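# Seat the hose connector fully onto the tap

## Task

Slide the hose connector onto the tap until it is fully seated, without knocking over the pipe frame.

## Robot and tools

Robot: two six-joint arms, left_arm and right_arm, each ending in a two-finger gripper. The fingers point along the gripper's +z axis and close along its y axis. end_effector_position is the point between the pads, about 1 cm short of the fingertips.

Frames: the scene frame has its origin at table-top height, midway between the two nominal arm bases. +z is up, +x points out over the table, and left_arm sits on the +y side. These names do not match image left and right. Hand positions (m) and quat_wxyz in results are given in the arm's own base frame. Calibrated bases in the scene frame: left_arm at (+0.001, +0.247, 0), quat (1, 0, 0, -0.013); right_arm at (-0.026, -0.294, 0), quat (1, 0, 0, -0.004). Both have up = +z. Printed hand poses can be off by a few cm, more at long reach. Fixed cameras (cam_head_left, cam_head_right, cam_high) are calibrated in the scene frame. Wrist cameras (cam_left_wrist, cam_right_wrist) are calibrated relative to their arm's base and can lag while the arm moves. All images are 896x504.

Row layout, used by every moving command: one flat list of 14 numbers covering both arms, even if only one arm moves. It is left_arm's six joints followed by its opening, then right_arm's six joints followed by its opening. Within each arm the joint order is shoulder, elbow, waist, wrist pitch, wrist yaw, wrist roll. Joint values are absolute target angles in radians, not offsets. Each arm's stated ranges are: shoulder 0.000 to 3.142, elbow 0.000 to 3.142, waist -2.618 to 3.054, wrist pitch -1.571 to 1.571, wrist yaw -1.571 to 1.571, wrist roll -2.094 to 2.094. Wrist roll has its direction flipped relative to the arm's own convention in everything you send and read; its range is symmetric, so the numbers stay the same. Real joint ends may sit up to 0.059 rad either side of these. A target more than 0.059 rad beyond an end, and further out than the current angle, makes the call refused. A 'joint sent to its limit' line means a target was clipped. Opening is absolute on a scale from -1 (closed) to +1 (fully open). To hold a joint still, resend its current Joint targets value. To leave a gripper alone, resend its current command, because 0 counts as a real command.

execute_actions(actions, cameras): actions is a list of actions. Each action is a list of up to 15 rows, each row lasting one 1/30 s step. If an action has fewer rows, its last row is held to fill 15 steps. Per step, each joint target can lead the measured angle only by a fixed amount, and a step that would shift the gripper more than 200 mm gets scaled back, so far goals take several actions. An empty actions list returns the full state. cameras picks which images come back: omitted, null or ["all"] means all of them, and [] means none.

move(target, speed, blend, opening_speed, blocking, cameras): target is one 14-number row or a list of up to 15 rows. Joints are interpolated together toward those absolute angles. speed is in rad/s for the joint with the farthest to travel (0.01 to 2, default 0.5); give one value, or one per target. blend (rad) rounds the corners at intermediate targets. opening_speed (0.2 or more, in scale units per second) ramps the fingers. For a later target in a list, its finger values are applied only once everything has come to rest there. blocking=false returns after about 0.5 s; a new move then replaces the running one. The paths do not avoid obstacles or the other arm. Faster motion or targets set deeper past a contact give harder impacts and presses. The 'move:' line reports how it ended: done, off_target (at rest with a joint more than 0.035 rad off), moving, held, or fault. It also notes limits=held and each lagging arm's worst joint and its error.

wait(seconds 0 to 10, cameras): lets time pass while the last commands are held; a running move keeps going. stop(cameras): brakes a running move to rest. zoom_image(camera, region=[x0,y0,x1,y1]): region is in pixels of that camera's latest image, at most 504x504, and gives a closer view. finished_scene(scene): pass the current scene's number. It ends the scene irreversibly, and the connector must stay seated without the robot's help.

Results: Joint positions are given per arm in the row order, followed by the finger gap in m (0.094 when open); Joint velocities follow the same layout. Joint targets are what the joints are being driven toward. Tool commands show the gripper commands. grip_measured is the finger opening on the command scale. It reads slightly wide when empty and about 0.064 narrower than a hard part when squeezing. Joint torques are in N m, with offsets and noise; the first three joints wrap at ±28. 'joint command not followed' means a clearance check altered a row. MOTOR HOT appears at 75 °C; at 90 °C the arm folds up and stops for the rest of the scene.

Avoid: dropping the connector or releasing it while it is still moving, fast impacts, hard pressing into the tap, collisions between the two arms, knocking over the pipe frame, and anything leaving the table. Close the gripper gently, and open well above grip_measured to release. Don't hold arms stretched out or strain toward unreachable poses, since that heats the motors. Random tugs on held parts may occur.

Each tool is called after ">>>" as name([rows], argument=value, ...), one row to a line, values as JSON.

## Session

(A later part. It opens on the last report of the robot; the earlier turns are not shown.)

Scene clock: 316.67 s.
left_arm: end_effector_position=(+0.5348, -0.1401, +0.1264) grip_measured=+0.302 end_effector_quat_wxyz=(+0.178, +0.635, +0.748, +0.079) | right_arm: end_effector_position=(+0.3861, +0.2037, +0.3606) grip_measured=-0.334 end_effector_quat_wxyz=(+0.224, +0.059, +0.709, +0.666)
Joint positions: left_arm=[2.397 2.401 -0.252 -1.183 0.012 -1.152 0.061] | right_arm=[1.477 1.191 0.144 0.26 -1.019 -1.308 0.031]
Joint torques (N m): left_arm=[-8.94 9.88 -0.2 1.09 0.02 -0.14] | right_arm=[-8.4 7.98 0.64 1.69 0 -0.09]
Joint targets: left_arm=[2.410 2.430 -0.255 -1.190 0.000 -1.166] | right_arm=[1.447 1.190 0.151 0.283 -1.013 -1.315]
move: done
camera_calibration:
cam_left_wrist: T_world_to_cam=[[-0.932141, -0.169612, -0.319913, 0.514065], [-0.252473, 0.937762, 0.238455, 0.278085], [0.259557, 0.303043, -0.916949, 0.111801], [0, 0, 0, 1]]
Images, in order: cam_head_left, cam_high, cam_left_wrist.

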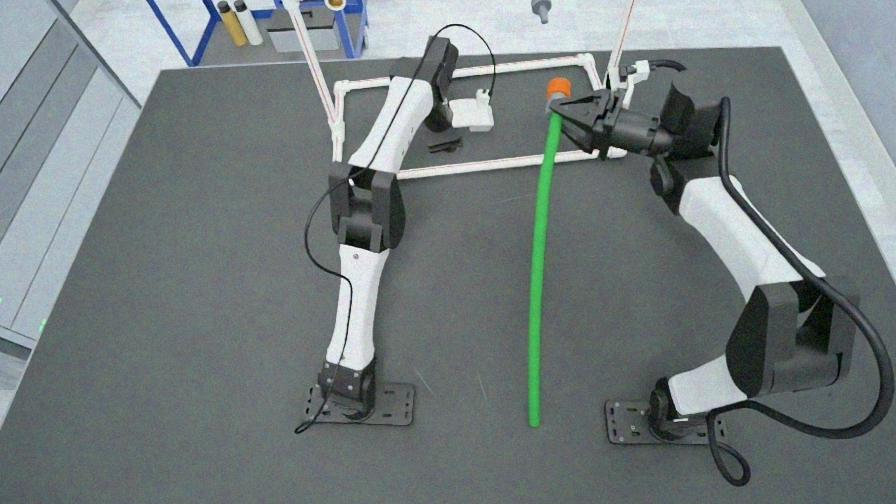

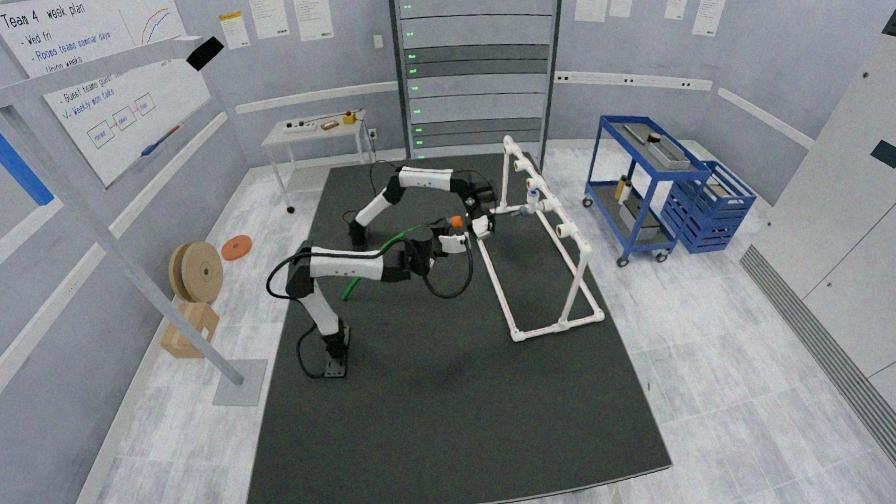

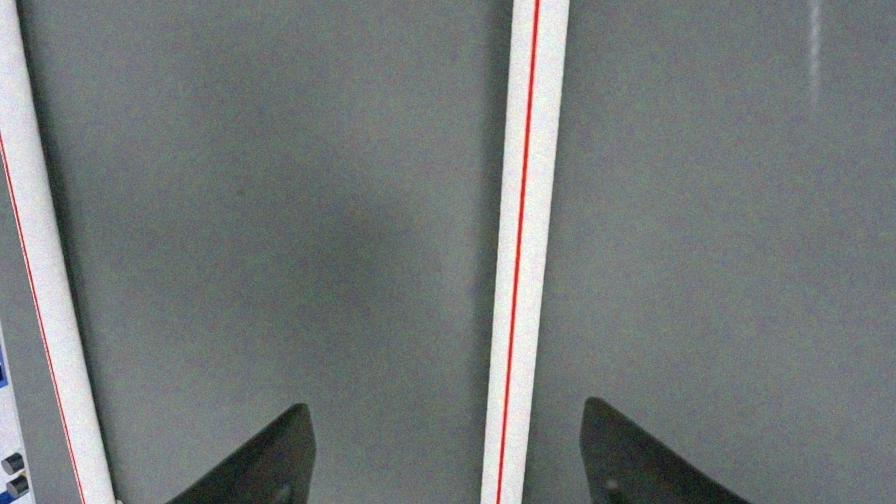

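>>> move(target=[2.424,2.035,-0.258,-0.81,0,-1.166,0.3,1.4473,1.19,0.151,0.283,-1.013,-1.315,-0.7], speed=0.3, cameras=["cam_left_wrist"])

Scene clock: 323.33 s.
left_arm: end_effector_position=(+0.5368, -0.1406, +0.0279) grip_measured=+0.302 end_effector_quat_wxyz=(+0.168, +0.636, +0.749, +0.075) | right_arm: end_effector_position=(+0.3861, +0.2037, +0.3606) grip_measured=-0.334 end_effector_quat_wxyz=(+0.224, +0.059, +0.709, +0.666)
Joint positions: left_arm=[2.408 2.037 -0.252 -0.83 0.012 -1.153 0.061] | right_arm=[1.477 1.191 0.144 0.26 -1.019 -1.308 0.031]
Joint torques (N m): left_arm=[-8.87 7.16 -0.47 1.34 0.03 -0.14] | right_arm=[-8.42 7.98 0.61 1.69 0 -0.09]
Heat: left arm: 64 °C; right arm: 62 °C.
Joint targets: left_arm=[2.424 2.035 -0.258 -0.810 0.000 -1.166] | right_arm=[1.447 1.190 0.151 0.283 -1.013 -1.315]
move: done
camera_calibration:
cam_left_wrist: T_world_to_cam=[[-0.93917, -0.16709, -0.300069, 0.487925], [-0.246479, 0.936333, 0.250057, 0.298772], [0.239182, 0.308807, -0.92056, 0.0329193], [0, 0, 0, 1]]
Images, in order: cam_left_wrist.

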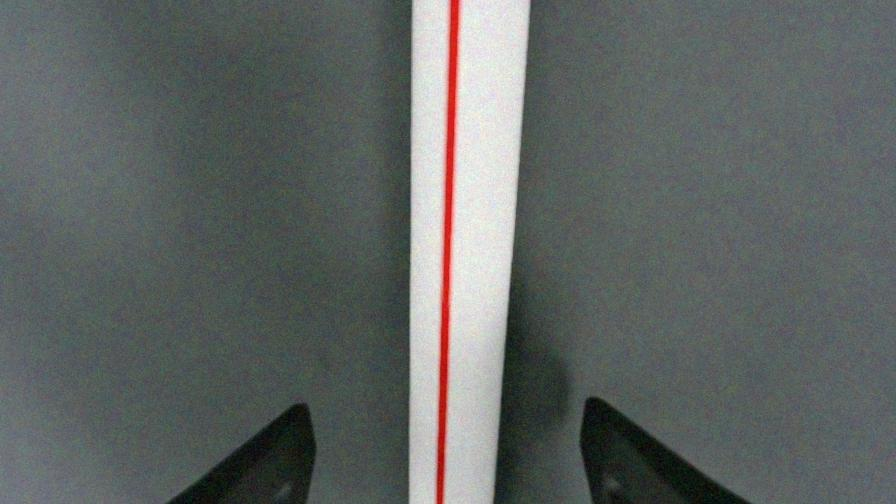

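>>> move(target=[2.424,2.035,-0.258,-0.81,0,-1.166,-0.75,1.4473,1.19,0.151,0.283,-1.013,-1.315,-0.7], opening_speed=0.4, cameras=[])

>>> move([
  [2.092,1.48,-0.306,-0.58,0,-1.133,-0.75,1.4473,1.19,0.151,0.283,-1.013,-1.315,-0.7],
  [1.812,1.085,-0.37,-0.465,0,-1.069,-0.75,1.4473,1.19,0.151,0.283,-1.013,-1.315,-0.7],
], speed=0.2, blend=[0.1,0])

Scene clock: 331.70 s.
left_arm: end_effector_position=(+0.5356, -0.1406, +0.0274) grip_measured=-0.673 end_effector_quat_wxyz=(+0.165, +0.639, +0.748, +0.074) | right_arm: end_effector_position=(+0.3861, +0.2037, +0.3606) grip_measured=-0.334 end_effector_quat_wxyz=(+0.224, +0.059, +0.709, +0.666)
Joint positions: left_arm=[2.408 2.037 -0.253 -0.835 0.011 -1.158 0.015] | right_arm=[1.477 1.191 0.144 0.26 -1.019 -1.308 0.031]
Joint torques (N m): left_arm=[-8.87 7.13 -0.46 1.41 0.04 -0.1] | right_arm=[-8.43 7.97 0.61 1.69 0 -0.09]
Joint targets: left_arm=[2.424 2.035 -0.258 -0.810 0.000 -1.166] | right_arm=[1.447 1.190 0.151 0.283 -1.013 -1.315]
move: done

Scene clock: 336.80 s.
left_arm: end_effector_position=(+0.3945, -0.1480, +0.0313) grip_measured=-0.748 end_effector_quat_wxyz=(+0.213, +0.644, +0.730, +0.083) | right_arm: end_effector_position=(+0.3861, +0.2037, +0.3606) grip_measured=-0.334 end_effector_quat_wxyz=(+0.224, +0.059, +0.709, +0.666)
Joint positions: left_arm=[1.833 1.11 -0.36 -0.386 -0.003 -1.085 0.012] | right_arm=[1.477 1.191 0.144 0.26 -1.019 -1.308 0.031]
Joint torques (N m): left_arm=[-8.01 4.57 -0.84 0.38 0.22 0.17] | right_arm=[-8.43 7.98 0.64 1.7 0 -0.09]
Joint targets: left_arm=[1.812 1.085 -0.370 -0.465 0.000 -1.069] | right_arm=[1.447 1.190 0.151 0.283 -1.013 -1.315]
move: off_target (left_arm); left_arm: the wrist pitch is farthest, 0.079 rad from its target
camera_calibration:
cam_left_wrist: T_world_to_cam=[[-0.917064, -0.144382, -0.371681, 0.350883], [-0.227909, 0.954669, 0.191481, 0.267025], [0.327186, 0.26031, -0.908399, 0.0301624], [0, 0, 0, 1]]
cam_right_wrist: T_world_to_cam=[[0.197459, -0.119504, -0.973, 0.297754], [-0.980301, -0.0285625, -0.195432, 0.496823], [-0.00443644, 0.992423, -0.122789, -0.070001], [0, 0, 0, 1]]

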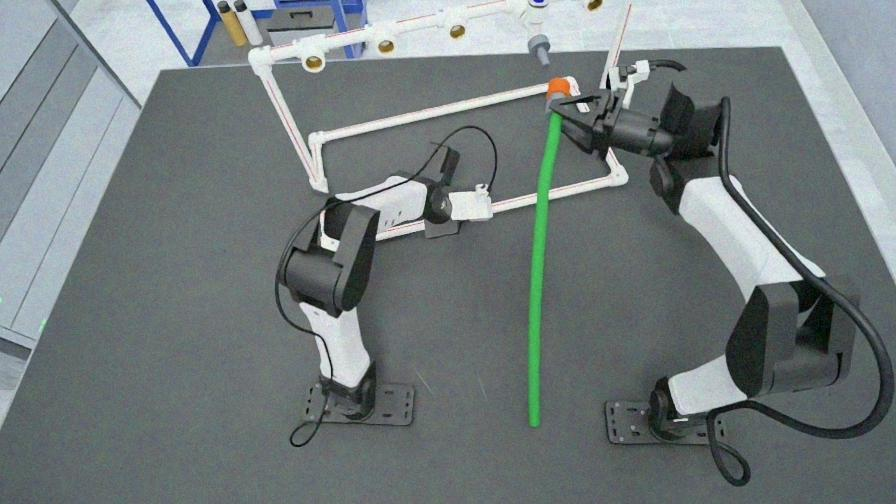

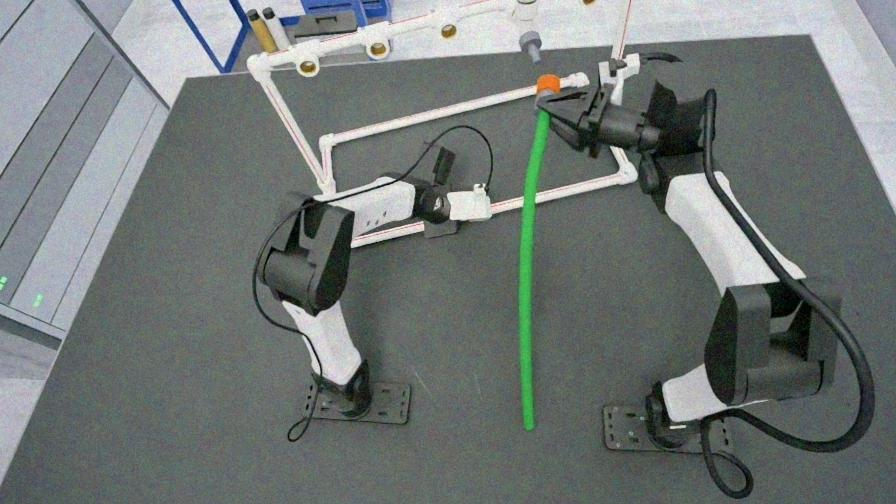

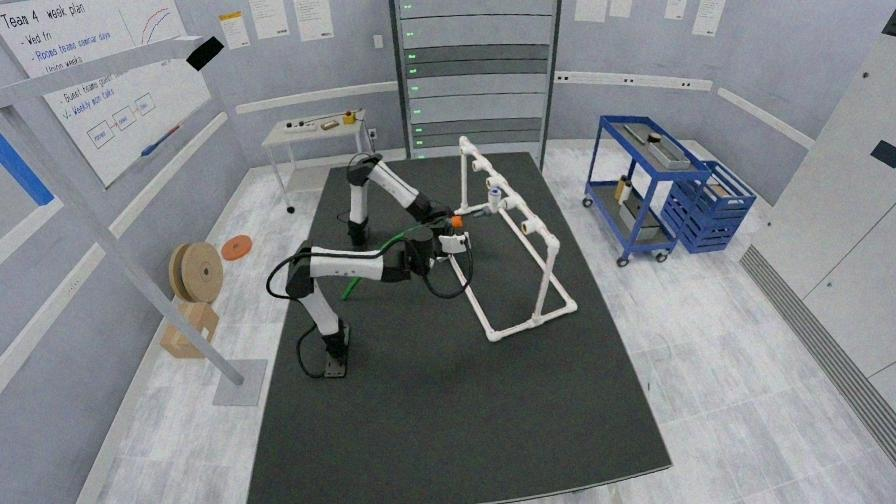

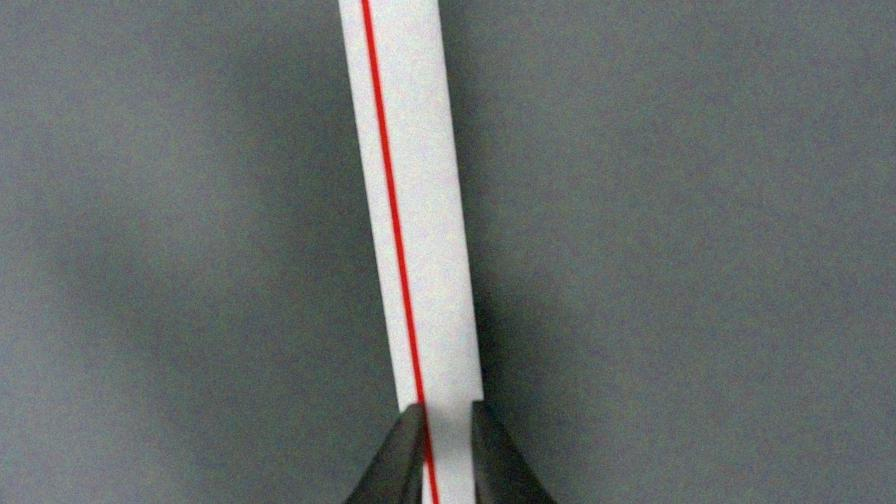

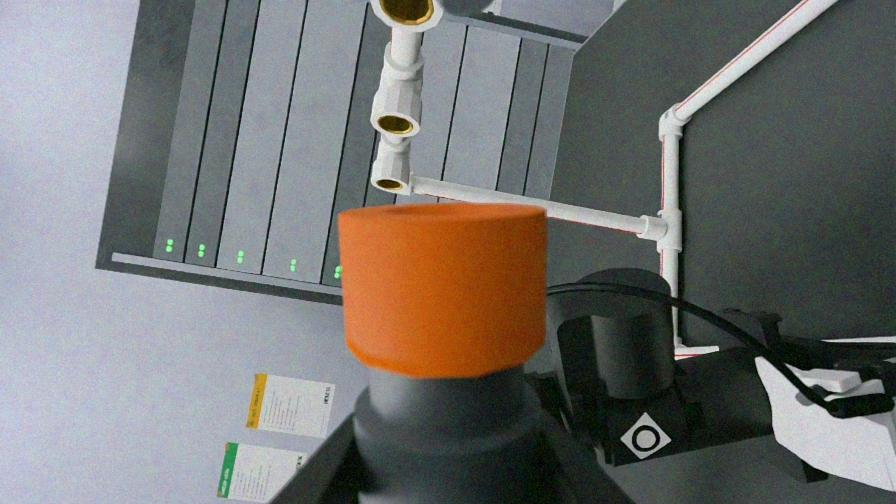

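>>> move([
  [1.833,1.11,-0.36,-0.386,0,-1.085,0.3,1.4473,1.19,0.151,0.283,-1.013,-1.315,-0.7],
  [1.8,1.52,-0.36,-0.91,0,-1.085,0.3,1.4473,1.19,-0.35,0.283,-1.013,-1.315,-0.7],
  [2.24,2.15,-0.54,-1.10,-0.012,-0.811,0.3,1.4473,1.19,-0.35,0.283,-1.013,-1.315,-0.7],
], speed=0.5, cameras=["cam_left_wrist","cam_head_left"])

Scene clock: 349.63 s.
left_arm: end_effector_position=(+0.4469, -0.2663, +0.1290) grip_measured=+0.299 end_effector_quat_wxyz=(+0.184, +0.619, +0.763, +0.028) | right_arm: end_effector_position=(+0.4368, -0.0040, +0.3606) grip_measured=-0.334 end_effector_quat_wxyz=(+0.380, +0.232, +0.673, +0.590)
Joint positions: left_arm=[2.223 2.12 -0.539 -1.093 -0.003 -0.825 0.061] | right_arm=[1.477 1.191 -0.35 0.26 -1.017 -1.308 0.031]
Joint torques (N m): left_arm=[-7.8 10.15 -0.13 1.05 0.05 0.13] | right_arm=[-8.4 7.99 -0.01 1.69 -0.03 -0.09]
Joint targets: left_arm=[2.240 2.150 -0.540 -1.100 -0.012 -0.811] | right_arm=[1.447 1.190 -0.350 0.283 -1.013 -1.315]
move: done
camera_calibration:
cam_left_wrist: T_world_to_cam=[[-0.944276, -0.21782, -0.246772, 0.394653], [-0.262745, 0.950389, 0.16651, 0.390819], [0.19826, 0.22207, -0.954661, 0.185921], [0, 0, 0, 1]]
Images, in order: cam_head_left, cam_left_wrist.

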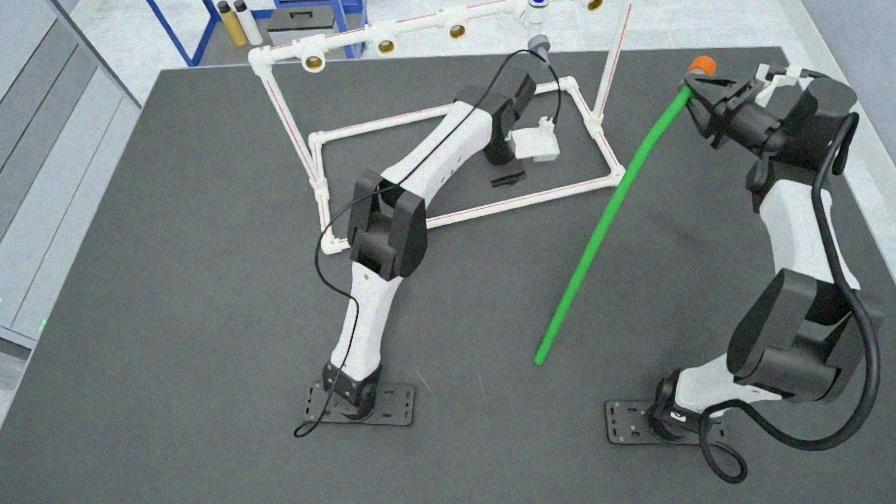

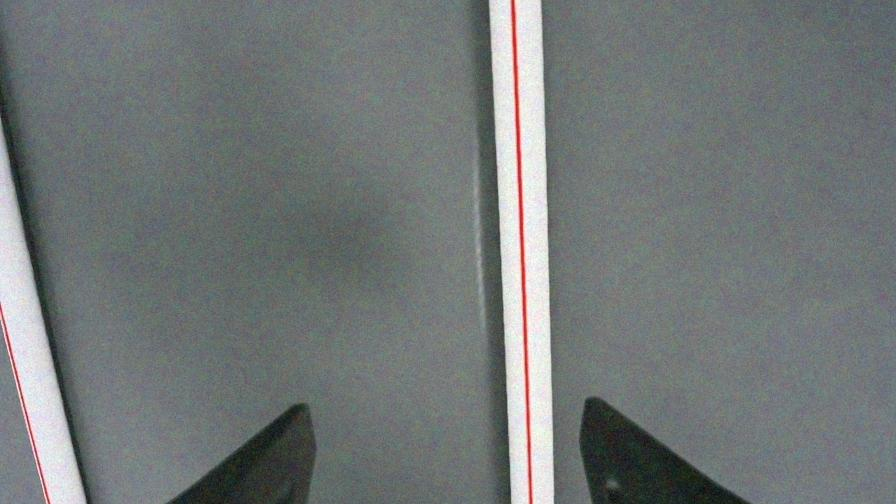

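>>> move([
  [2.237,1.735,-0.55,-0.70,-0.012,-0.811,0.3,1.4473,1.19,-0.35,0.283,-1.013,-1.315,-0.7],
  [2.237,1.735,-0.55,-0.70,-0.012,-0.811,-0.8,1.4473,1.19,-0.35,0.283,-1.013,-1.315,-0.7],
], speed=0.3, opening_speed=0.4, cameras=["cam_left_wrist"])

Scene clock: 358.03 s.
left_arm: end_effector_position=(+0.4363, -0.2664, +0.0315) grip_measured=-0.797 end_effector_quat_wxyz=(+0.176, +0.623, +0.761, +0.026) | right_arm: end_effector_position=(+0.4368, -0.0040, +0.3606) grip_measured=-0.334 end_effector_quat_wxyz=(+0.380, +0.232, +0.673, +0.590)
Joint positions: left_arm=[2.223 1.736 -0.549 -0.725 -0.003 -0.824 0.01] | right_arm=[1.477 1.191 -0.35 0.26 -1.017 -1.308 0.031]
Joint torques (N m): left_arm=[-8.02 7.13 -0.06 1.43 0.06 0.11] | right_arm=[-8.4 7.99 0.02 1.69 -0.03 -0.09]
Heat: left arm: 59 °C; right arm: 57 °C.
Joint targets: left_arm=[2.237 1.735 -0.550 -0.700 -0.012 -0.811] | right_arm=[1.447 1.190 -0.350 0.283 -1.013 -1.315]
move: done
camera_calibration:
cam_left_wrist: T_world_to_cam=[[-0.949691, -0.207123, -0.234919, 0.365441], [-0.251478, 0.951389, 0.177815, 0.399318], [0.18667, 0.227946, -0.955612, 0.101589], [0, 0, 0, 1]]
Images, in order: cam_left_wrist.

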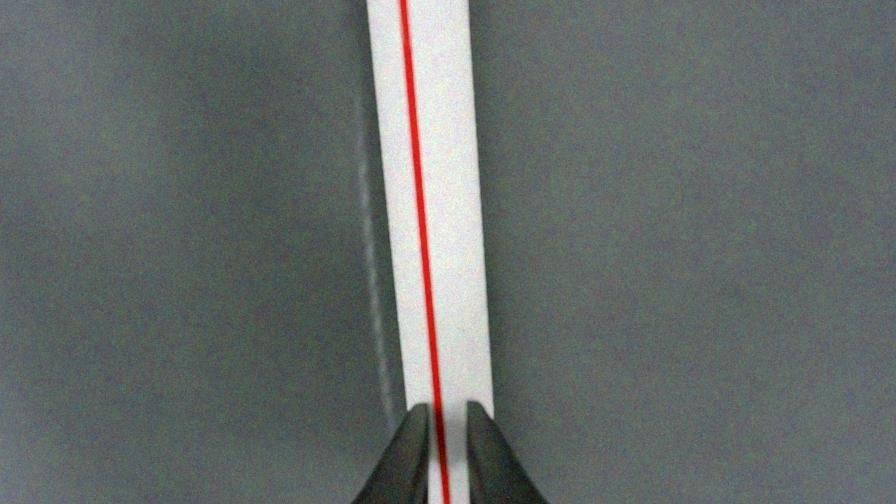

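>>> move(target=[1.947,1.266,-0.675,-0.54,-0.012,-0.82,-0.8,1.4473,1.19,-0.35,0.283,-1.013,-1.315,-0.7], speed=0.2)

Scene clock: 363.43 s.
left_arm: end_effector_position=(+0.3661, -0.2719, +0.0313) grip_measured=-0.798 end_effector_quat_wxyz=(+0.218, +0.653, +0.724, +0.040) | right_arm: end_effector_position=(+0.4368, -0.0040, +0.3606) grip_measured=-0.334 end_effector_quat_wxyz=(+0.380, +0.232, +0.673, +0.590)
Joint positions: left_arm=[1.962 1.295 -0.655 -0.459 -0.043 -0.823 0.01] | right_arm=[1.477 1.191 -0.35 0.26 -1.017 -1.308 0.031]
Joint torques (N m): left_arm=[-8.55 4.3 -1.73 0.34 0.52 0.02] | right_arm=[-8.42 7.98 0.01 1.69 -0.03 -0.09]
Joint targets: left_arm=[1.947 1.266 -0.675 -0.540 -0.012 -0.820] | right_arm=[1.447 1.190 -0.350 0.283 -1.013 -1.315]
move: off_target (left_arm); left_arm: the wrist pitch is farthest, 0.081 rad from its target
camera_calibration:
cam_left_wrist: T_world_to_cam=[[-0.93928, -0.127189, -0.318711, 0.318087], [-0.179391, 0.973753, 0.140086, 0.367869], [0.292528, 0.188754, -0.937443, 0.0658201], [0, 0, 0, 1]]
cam_right_wrist: T_world_to_cam=[[0.116711, -0.199165, -0.972991, 0.297859], [-0.875633, 0.441667, -0.195439, 0.496742], [0.468663, 0.874794, -0.122848, -0.070702], [0, 0, 0, 1]]

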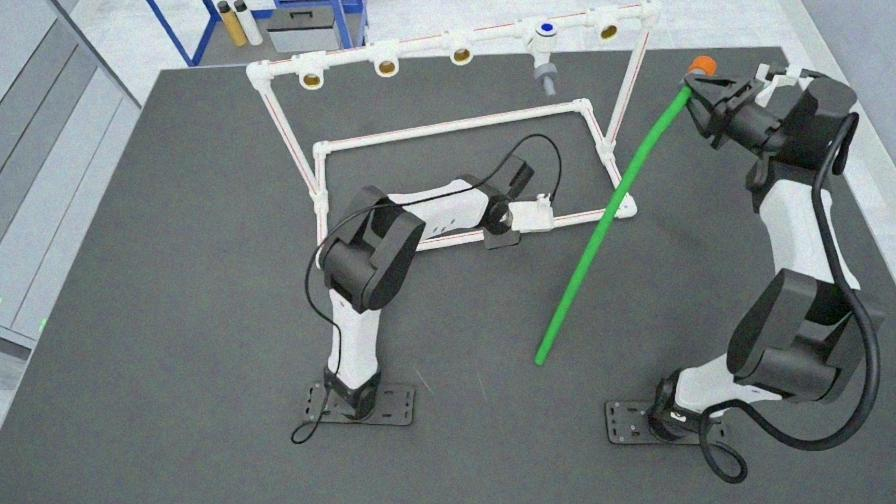

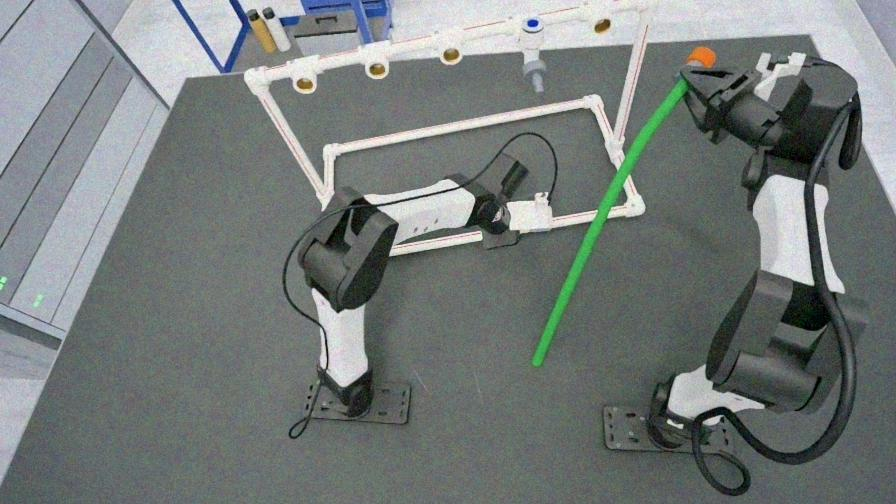

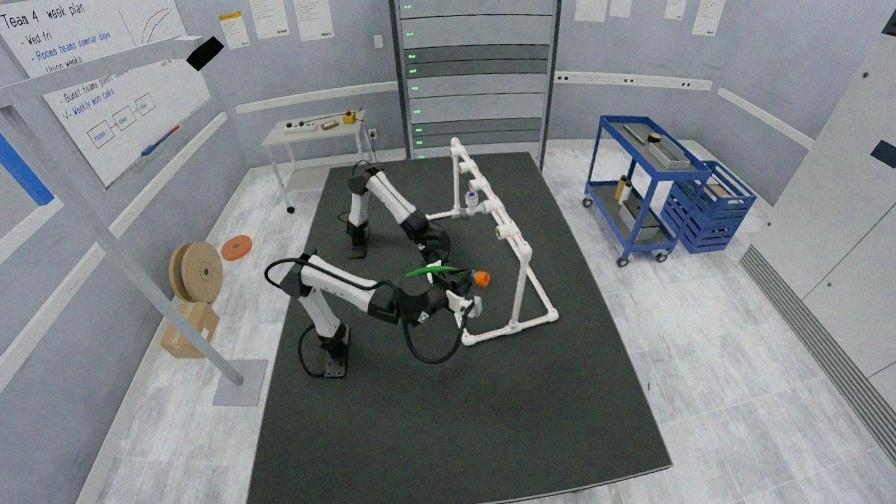

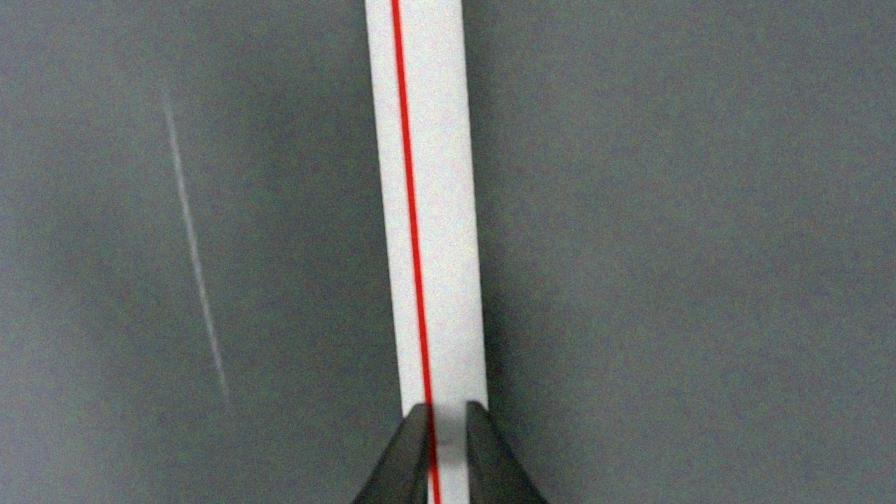

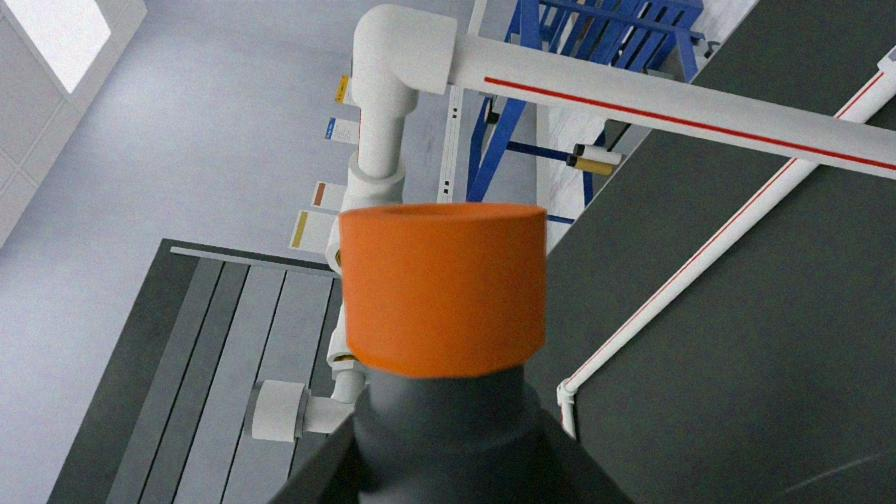

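>>> move([
  [1.962,1.295,-0.655,-0.459,-0.043,-0.823,0.3,1.4473,1.19,-0.35,0.283,-1.013,-1.315,-0.7],
  [1.934,1.70,-0.655,-0.955,0,-0.823,0.3,1.25,0.98,-0.35,0.283,-1.0,-1.315,-0.7],
  [1.9,1.69,-0.086,-0.955,0.5,0,0.3,1.25,0.99,0.169,0.29,-0.991,-1.315,-0.7],
  [1.85,1.905,-0.086,0.01,1.32,0.012,1,1.25,0.99,0.169,0.29,-0.991,-1.315,-0.7],
], speed=0.6)

Scene clock: 381.47 s.
left_arm: end_effector_position=(+0.4664, -0.2059, +0.3696) grip_measured=+0.999 end_effector_quat_wxyz=(+0.467, +0.390, +0.614, -0.502) | right_arm: end_effector_position=(+0.3332, +0.2017, +0.3488) grip_measured=-0.334 end_effector_quat_wxyz=(+0.225, +0.060, +0.709, +0.665)
Joint positions: left_arm=[1.937 1.84 -0.085 -0.12 1.295 0.045 0.094] | right_arm=[1.273 0.981 0.165 0.267 -0.996 -1.308 0.031]
Joint torques (N m): left_arm=[-14.67 14.06 -0.09 3.35 0.56 -0.41] | right_arm=[-6.15 9.02 0.32 1.71 -0.01 -0.1]
Joint targets: left_arm=[1.850 1.905 -0.086 0.010 1.320 0.012] | right_arm=[1.250 0.990 0.169 0.290 -0.991 -1.315]
move: off_target (left_arm); target 4's new numbers were sent with left_arm's wrist pitch 0.131 rad from that target; left_arm: the wrist pitch is farthest, 0.130 rad from its target
camera_calibration:
cam_left_wrist: T_world_to_cam=[[-0.95571, -0.163456, 0.244745, 0.320477], [-0.291843, 0.418902, -0.859854, 0.581995], [0.0380245, -0.893198, -0.448052, 0.0562208], [0, 0, 0, 1]]
cam_right_wrist: T_world_to_cam=[[0.198419, -0.120276, -0.972709, 0.296199], [-0.980114, -0.02678, -0.196618, 0.442631], [-0.00240075, 0.992379, -0.123198, -0.0702067], [0, 0, 0, 1]]

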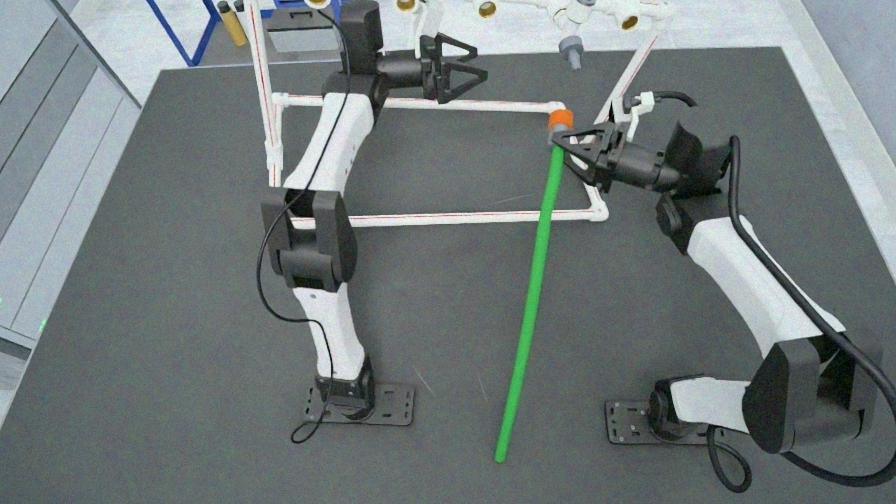

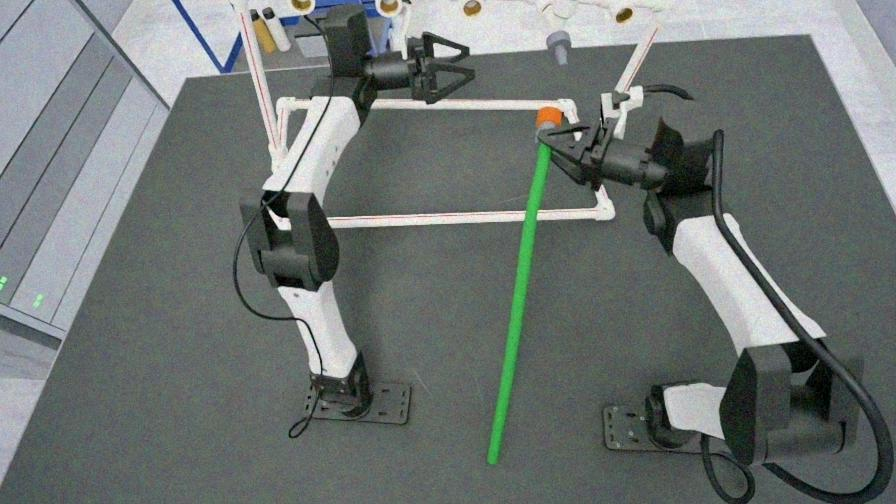

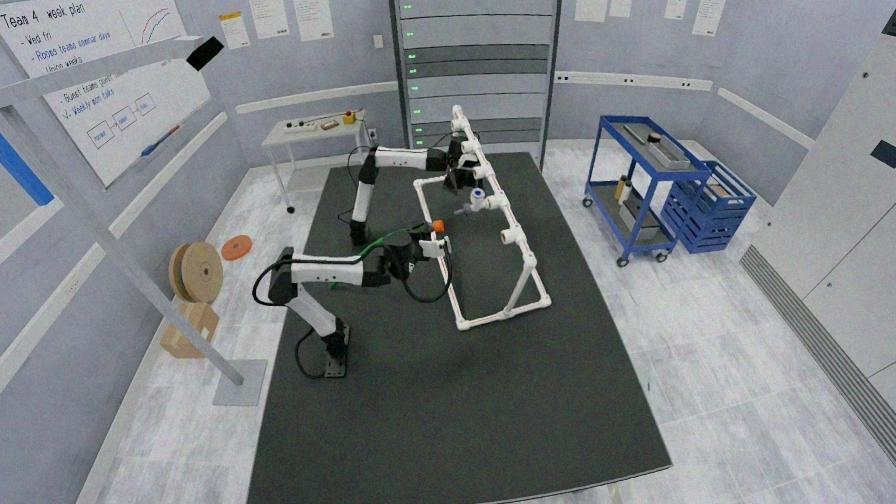

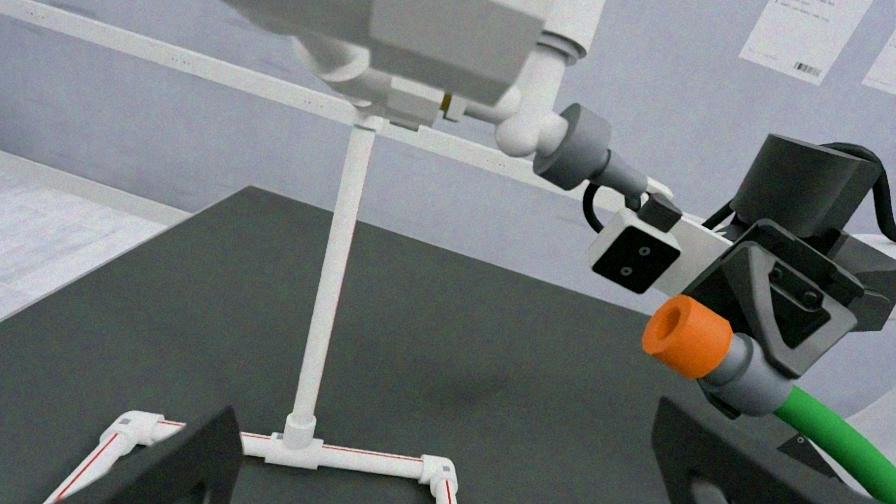

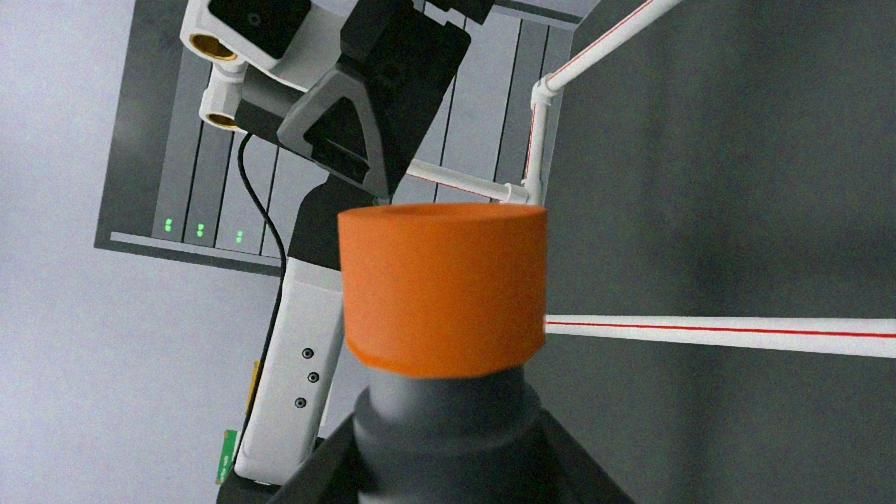

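>>> move([
  [1.9,1.69,-0.086,-0.7,0.9,0.012,1,1.25,0.99,0.169,0.29,-0.991,-1.315,-0.7],
  [1.5,1.25,-0.05,-0.5,0.9,0.012,1,1.25,0.99,0.169,0.29,-0.991,-1.315,-0.7],
], speed=0.3)

Scene clock: 387.90 s.
left_arm: end_effector_position=(+0.3784, -0.1576, +0.2393) grip_measured=+0.999 end_effector_quat_wxyz=(+0.321, +0.178, +0.830, -0.421) | right_arm: end_effector_position=(+0.3332, +0.2017, +0.3488) grip_measured=-0.334 end_effector_quat_wxyz=(+0.225, +0.060, +0.709, +0.665)
Joint positions: left_arm=[1.532 1.255 -0.057 -0.524 0.91 0.025 0.094] | right_arm=[1.273 0.981 0.165 0.267 -0.996 -1.308 0.031]
Joint torques (N m): left_arm=[-7.47 7.3 0.61 1.97 0.36 -0.21] | right_arm=[-6.13 9.01 0.32 1.71 -0.02 -0.09]
Joint targets: left_arm=[1.500 1.250 -0.050 -0.500 0.900 0.012] | right_arm=[1.250 0.990 0.169 0.290 -0.991 -1.315]
move: done
camera_calibration:
cam_left_wrist: T_world_to_cam=[[-0.583369, -0.558534, 0.589678, -0.00951504], [-0.811569, 0.37209, -0.450449, 0.515294], [0.0321776, -0.741343, -0.670354, 0.123703], [0, 0, 0, 1]]
cam_right_wrist: T_world_to_cam=[[0.198419, -0.120276, -0.972709, 0.296199], [-0.980114, -0.02678, -0.196618, 0.442631], [-0.00240075, 0.992379, -0.123198, -0.0702067], [0, 0, 0, 1]]

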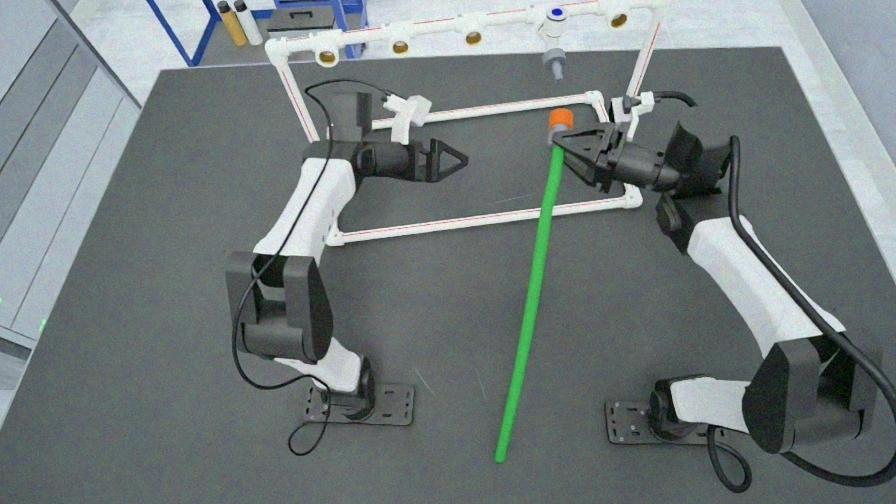

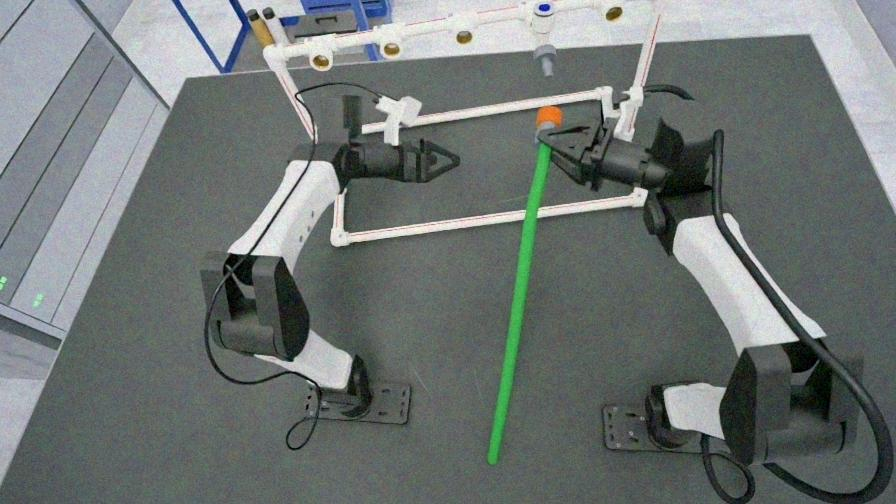

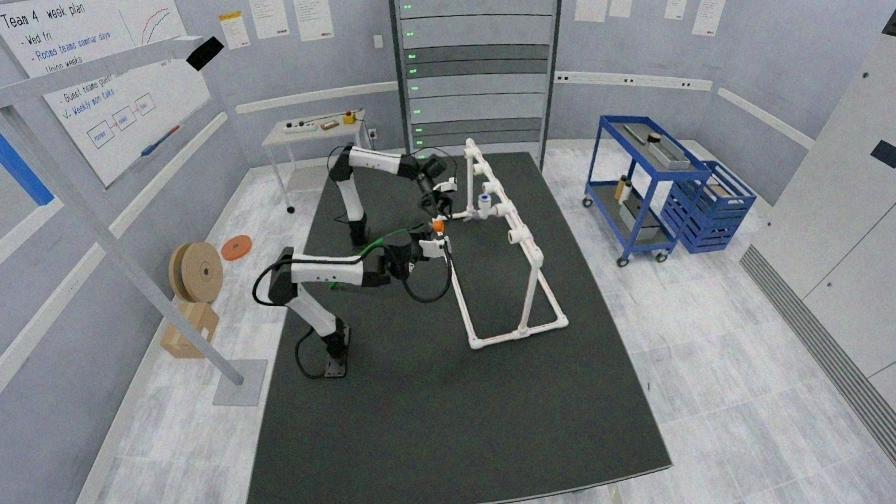

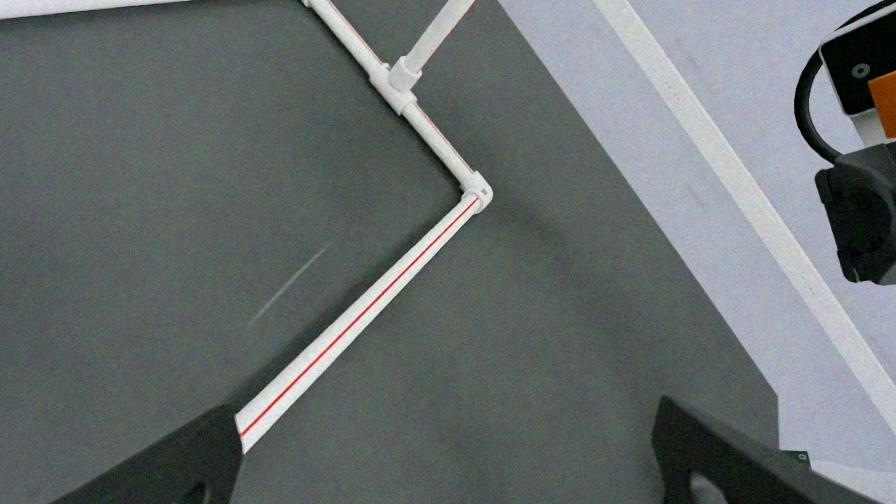

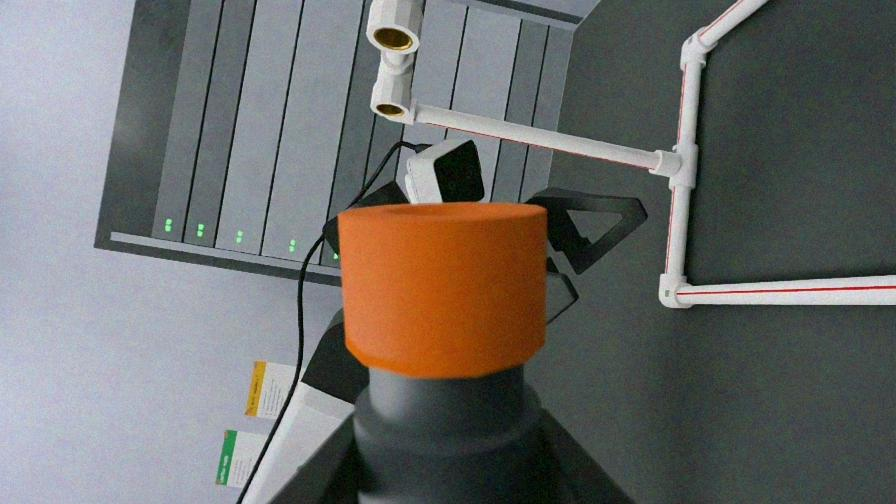

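>>> move([
  [1.43,1.525,-0.066,-0.035,1.145,0.012,1,1.25,0.99,0.169,0.29,-0.991,-1.315,-0.7],
  [1.826,1.93,-0.156,-0.058,1.057,0.012,1,1.25,0.99,0.169,0.29,-0.991,-1.315,-0.7],
], speed=0.35, cameras=["cam_left_wrist","cam_head_left","cam_high"])

Scene clock: 397.67 s.
left_arm: end_effector_position=(+0.4512, -0.2210, +0.4542) grip_measured=+0.999 end_effector_quat_wxyz=(+0.583, +0.402, +0.576, -0.408) | right_arm: end_effector_position=(+0.3333, +0.2017, +0.3488) grip_measured=-0.334 end_effector_quat_wxyz=(+0.225, +0.060, +0.709, +0.665)
Joint positions: left_arm=[1.815 1.9 -0.151 -0.06 1.07 0.024 0.094] | right_arm=[1.273 0.981 0.165 0.267 -0.996 -1.308 0.031]
Joint torques (N m): left_arm=[-5.91 10.48 -0.5 1.94 -0.06 -0.15] | right_arm=[-6.15 9.01 0.32 1.71 -0.02 -0.09]
Joint targets: left_arm=[1.826 1.930 -0.156 -0.058 1.057 0.012] | right_arm=[1.250 0.990 0.169 0.290 -0.991 -1.315]
move: done
camera_calibration:
cam_left_wrist: T_world_to_cam=[[-0.948629, -0.3163, -0.00755556, 0.360467], [-0.120938, 0.384572, -0.915138, 0.597029], [0.292364, -0.867213, -0.403069, -0.0481889], [0, 0, 0, 1]]
Images, in order: cam_head_left, cam_high, cam_left_wrist.

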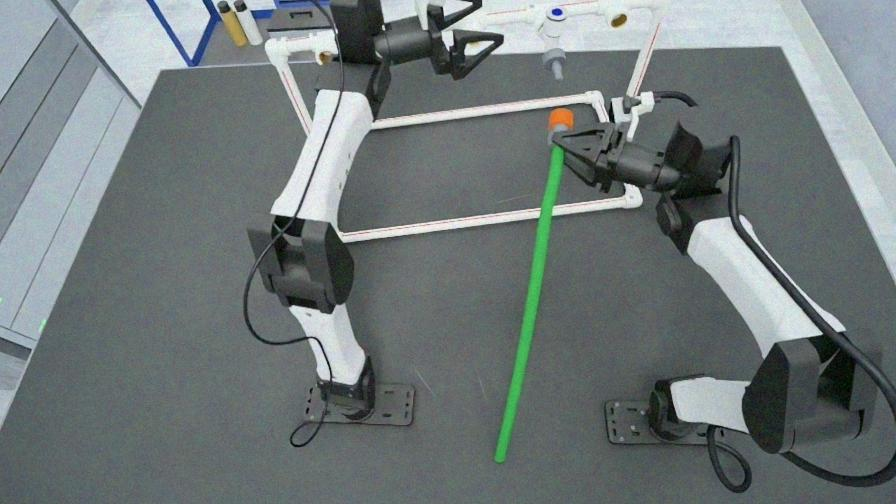

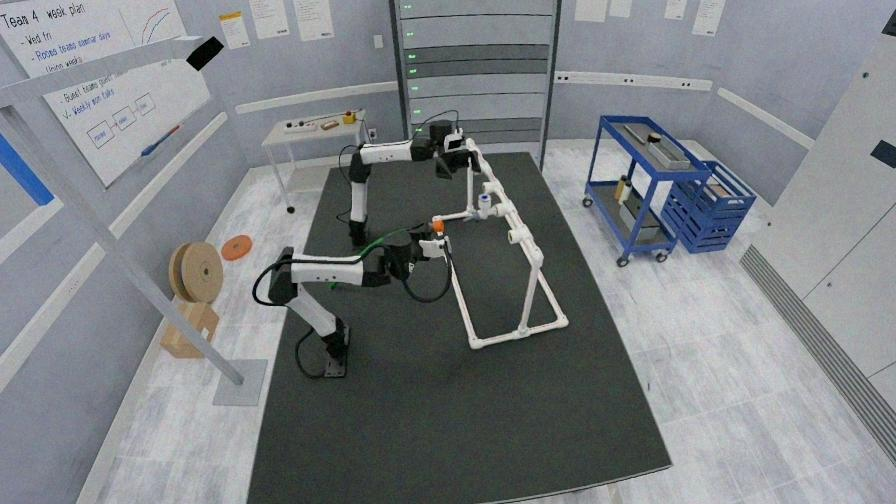

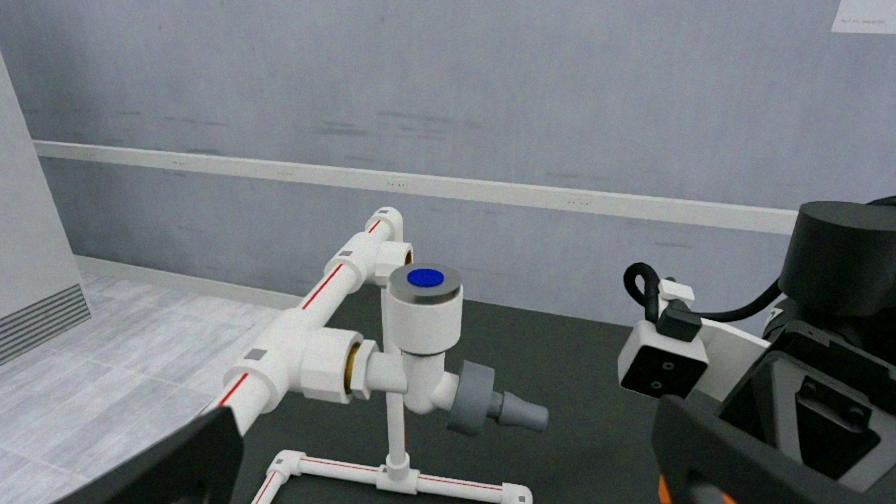

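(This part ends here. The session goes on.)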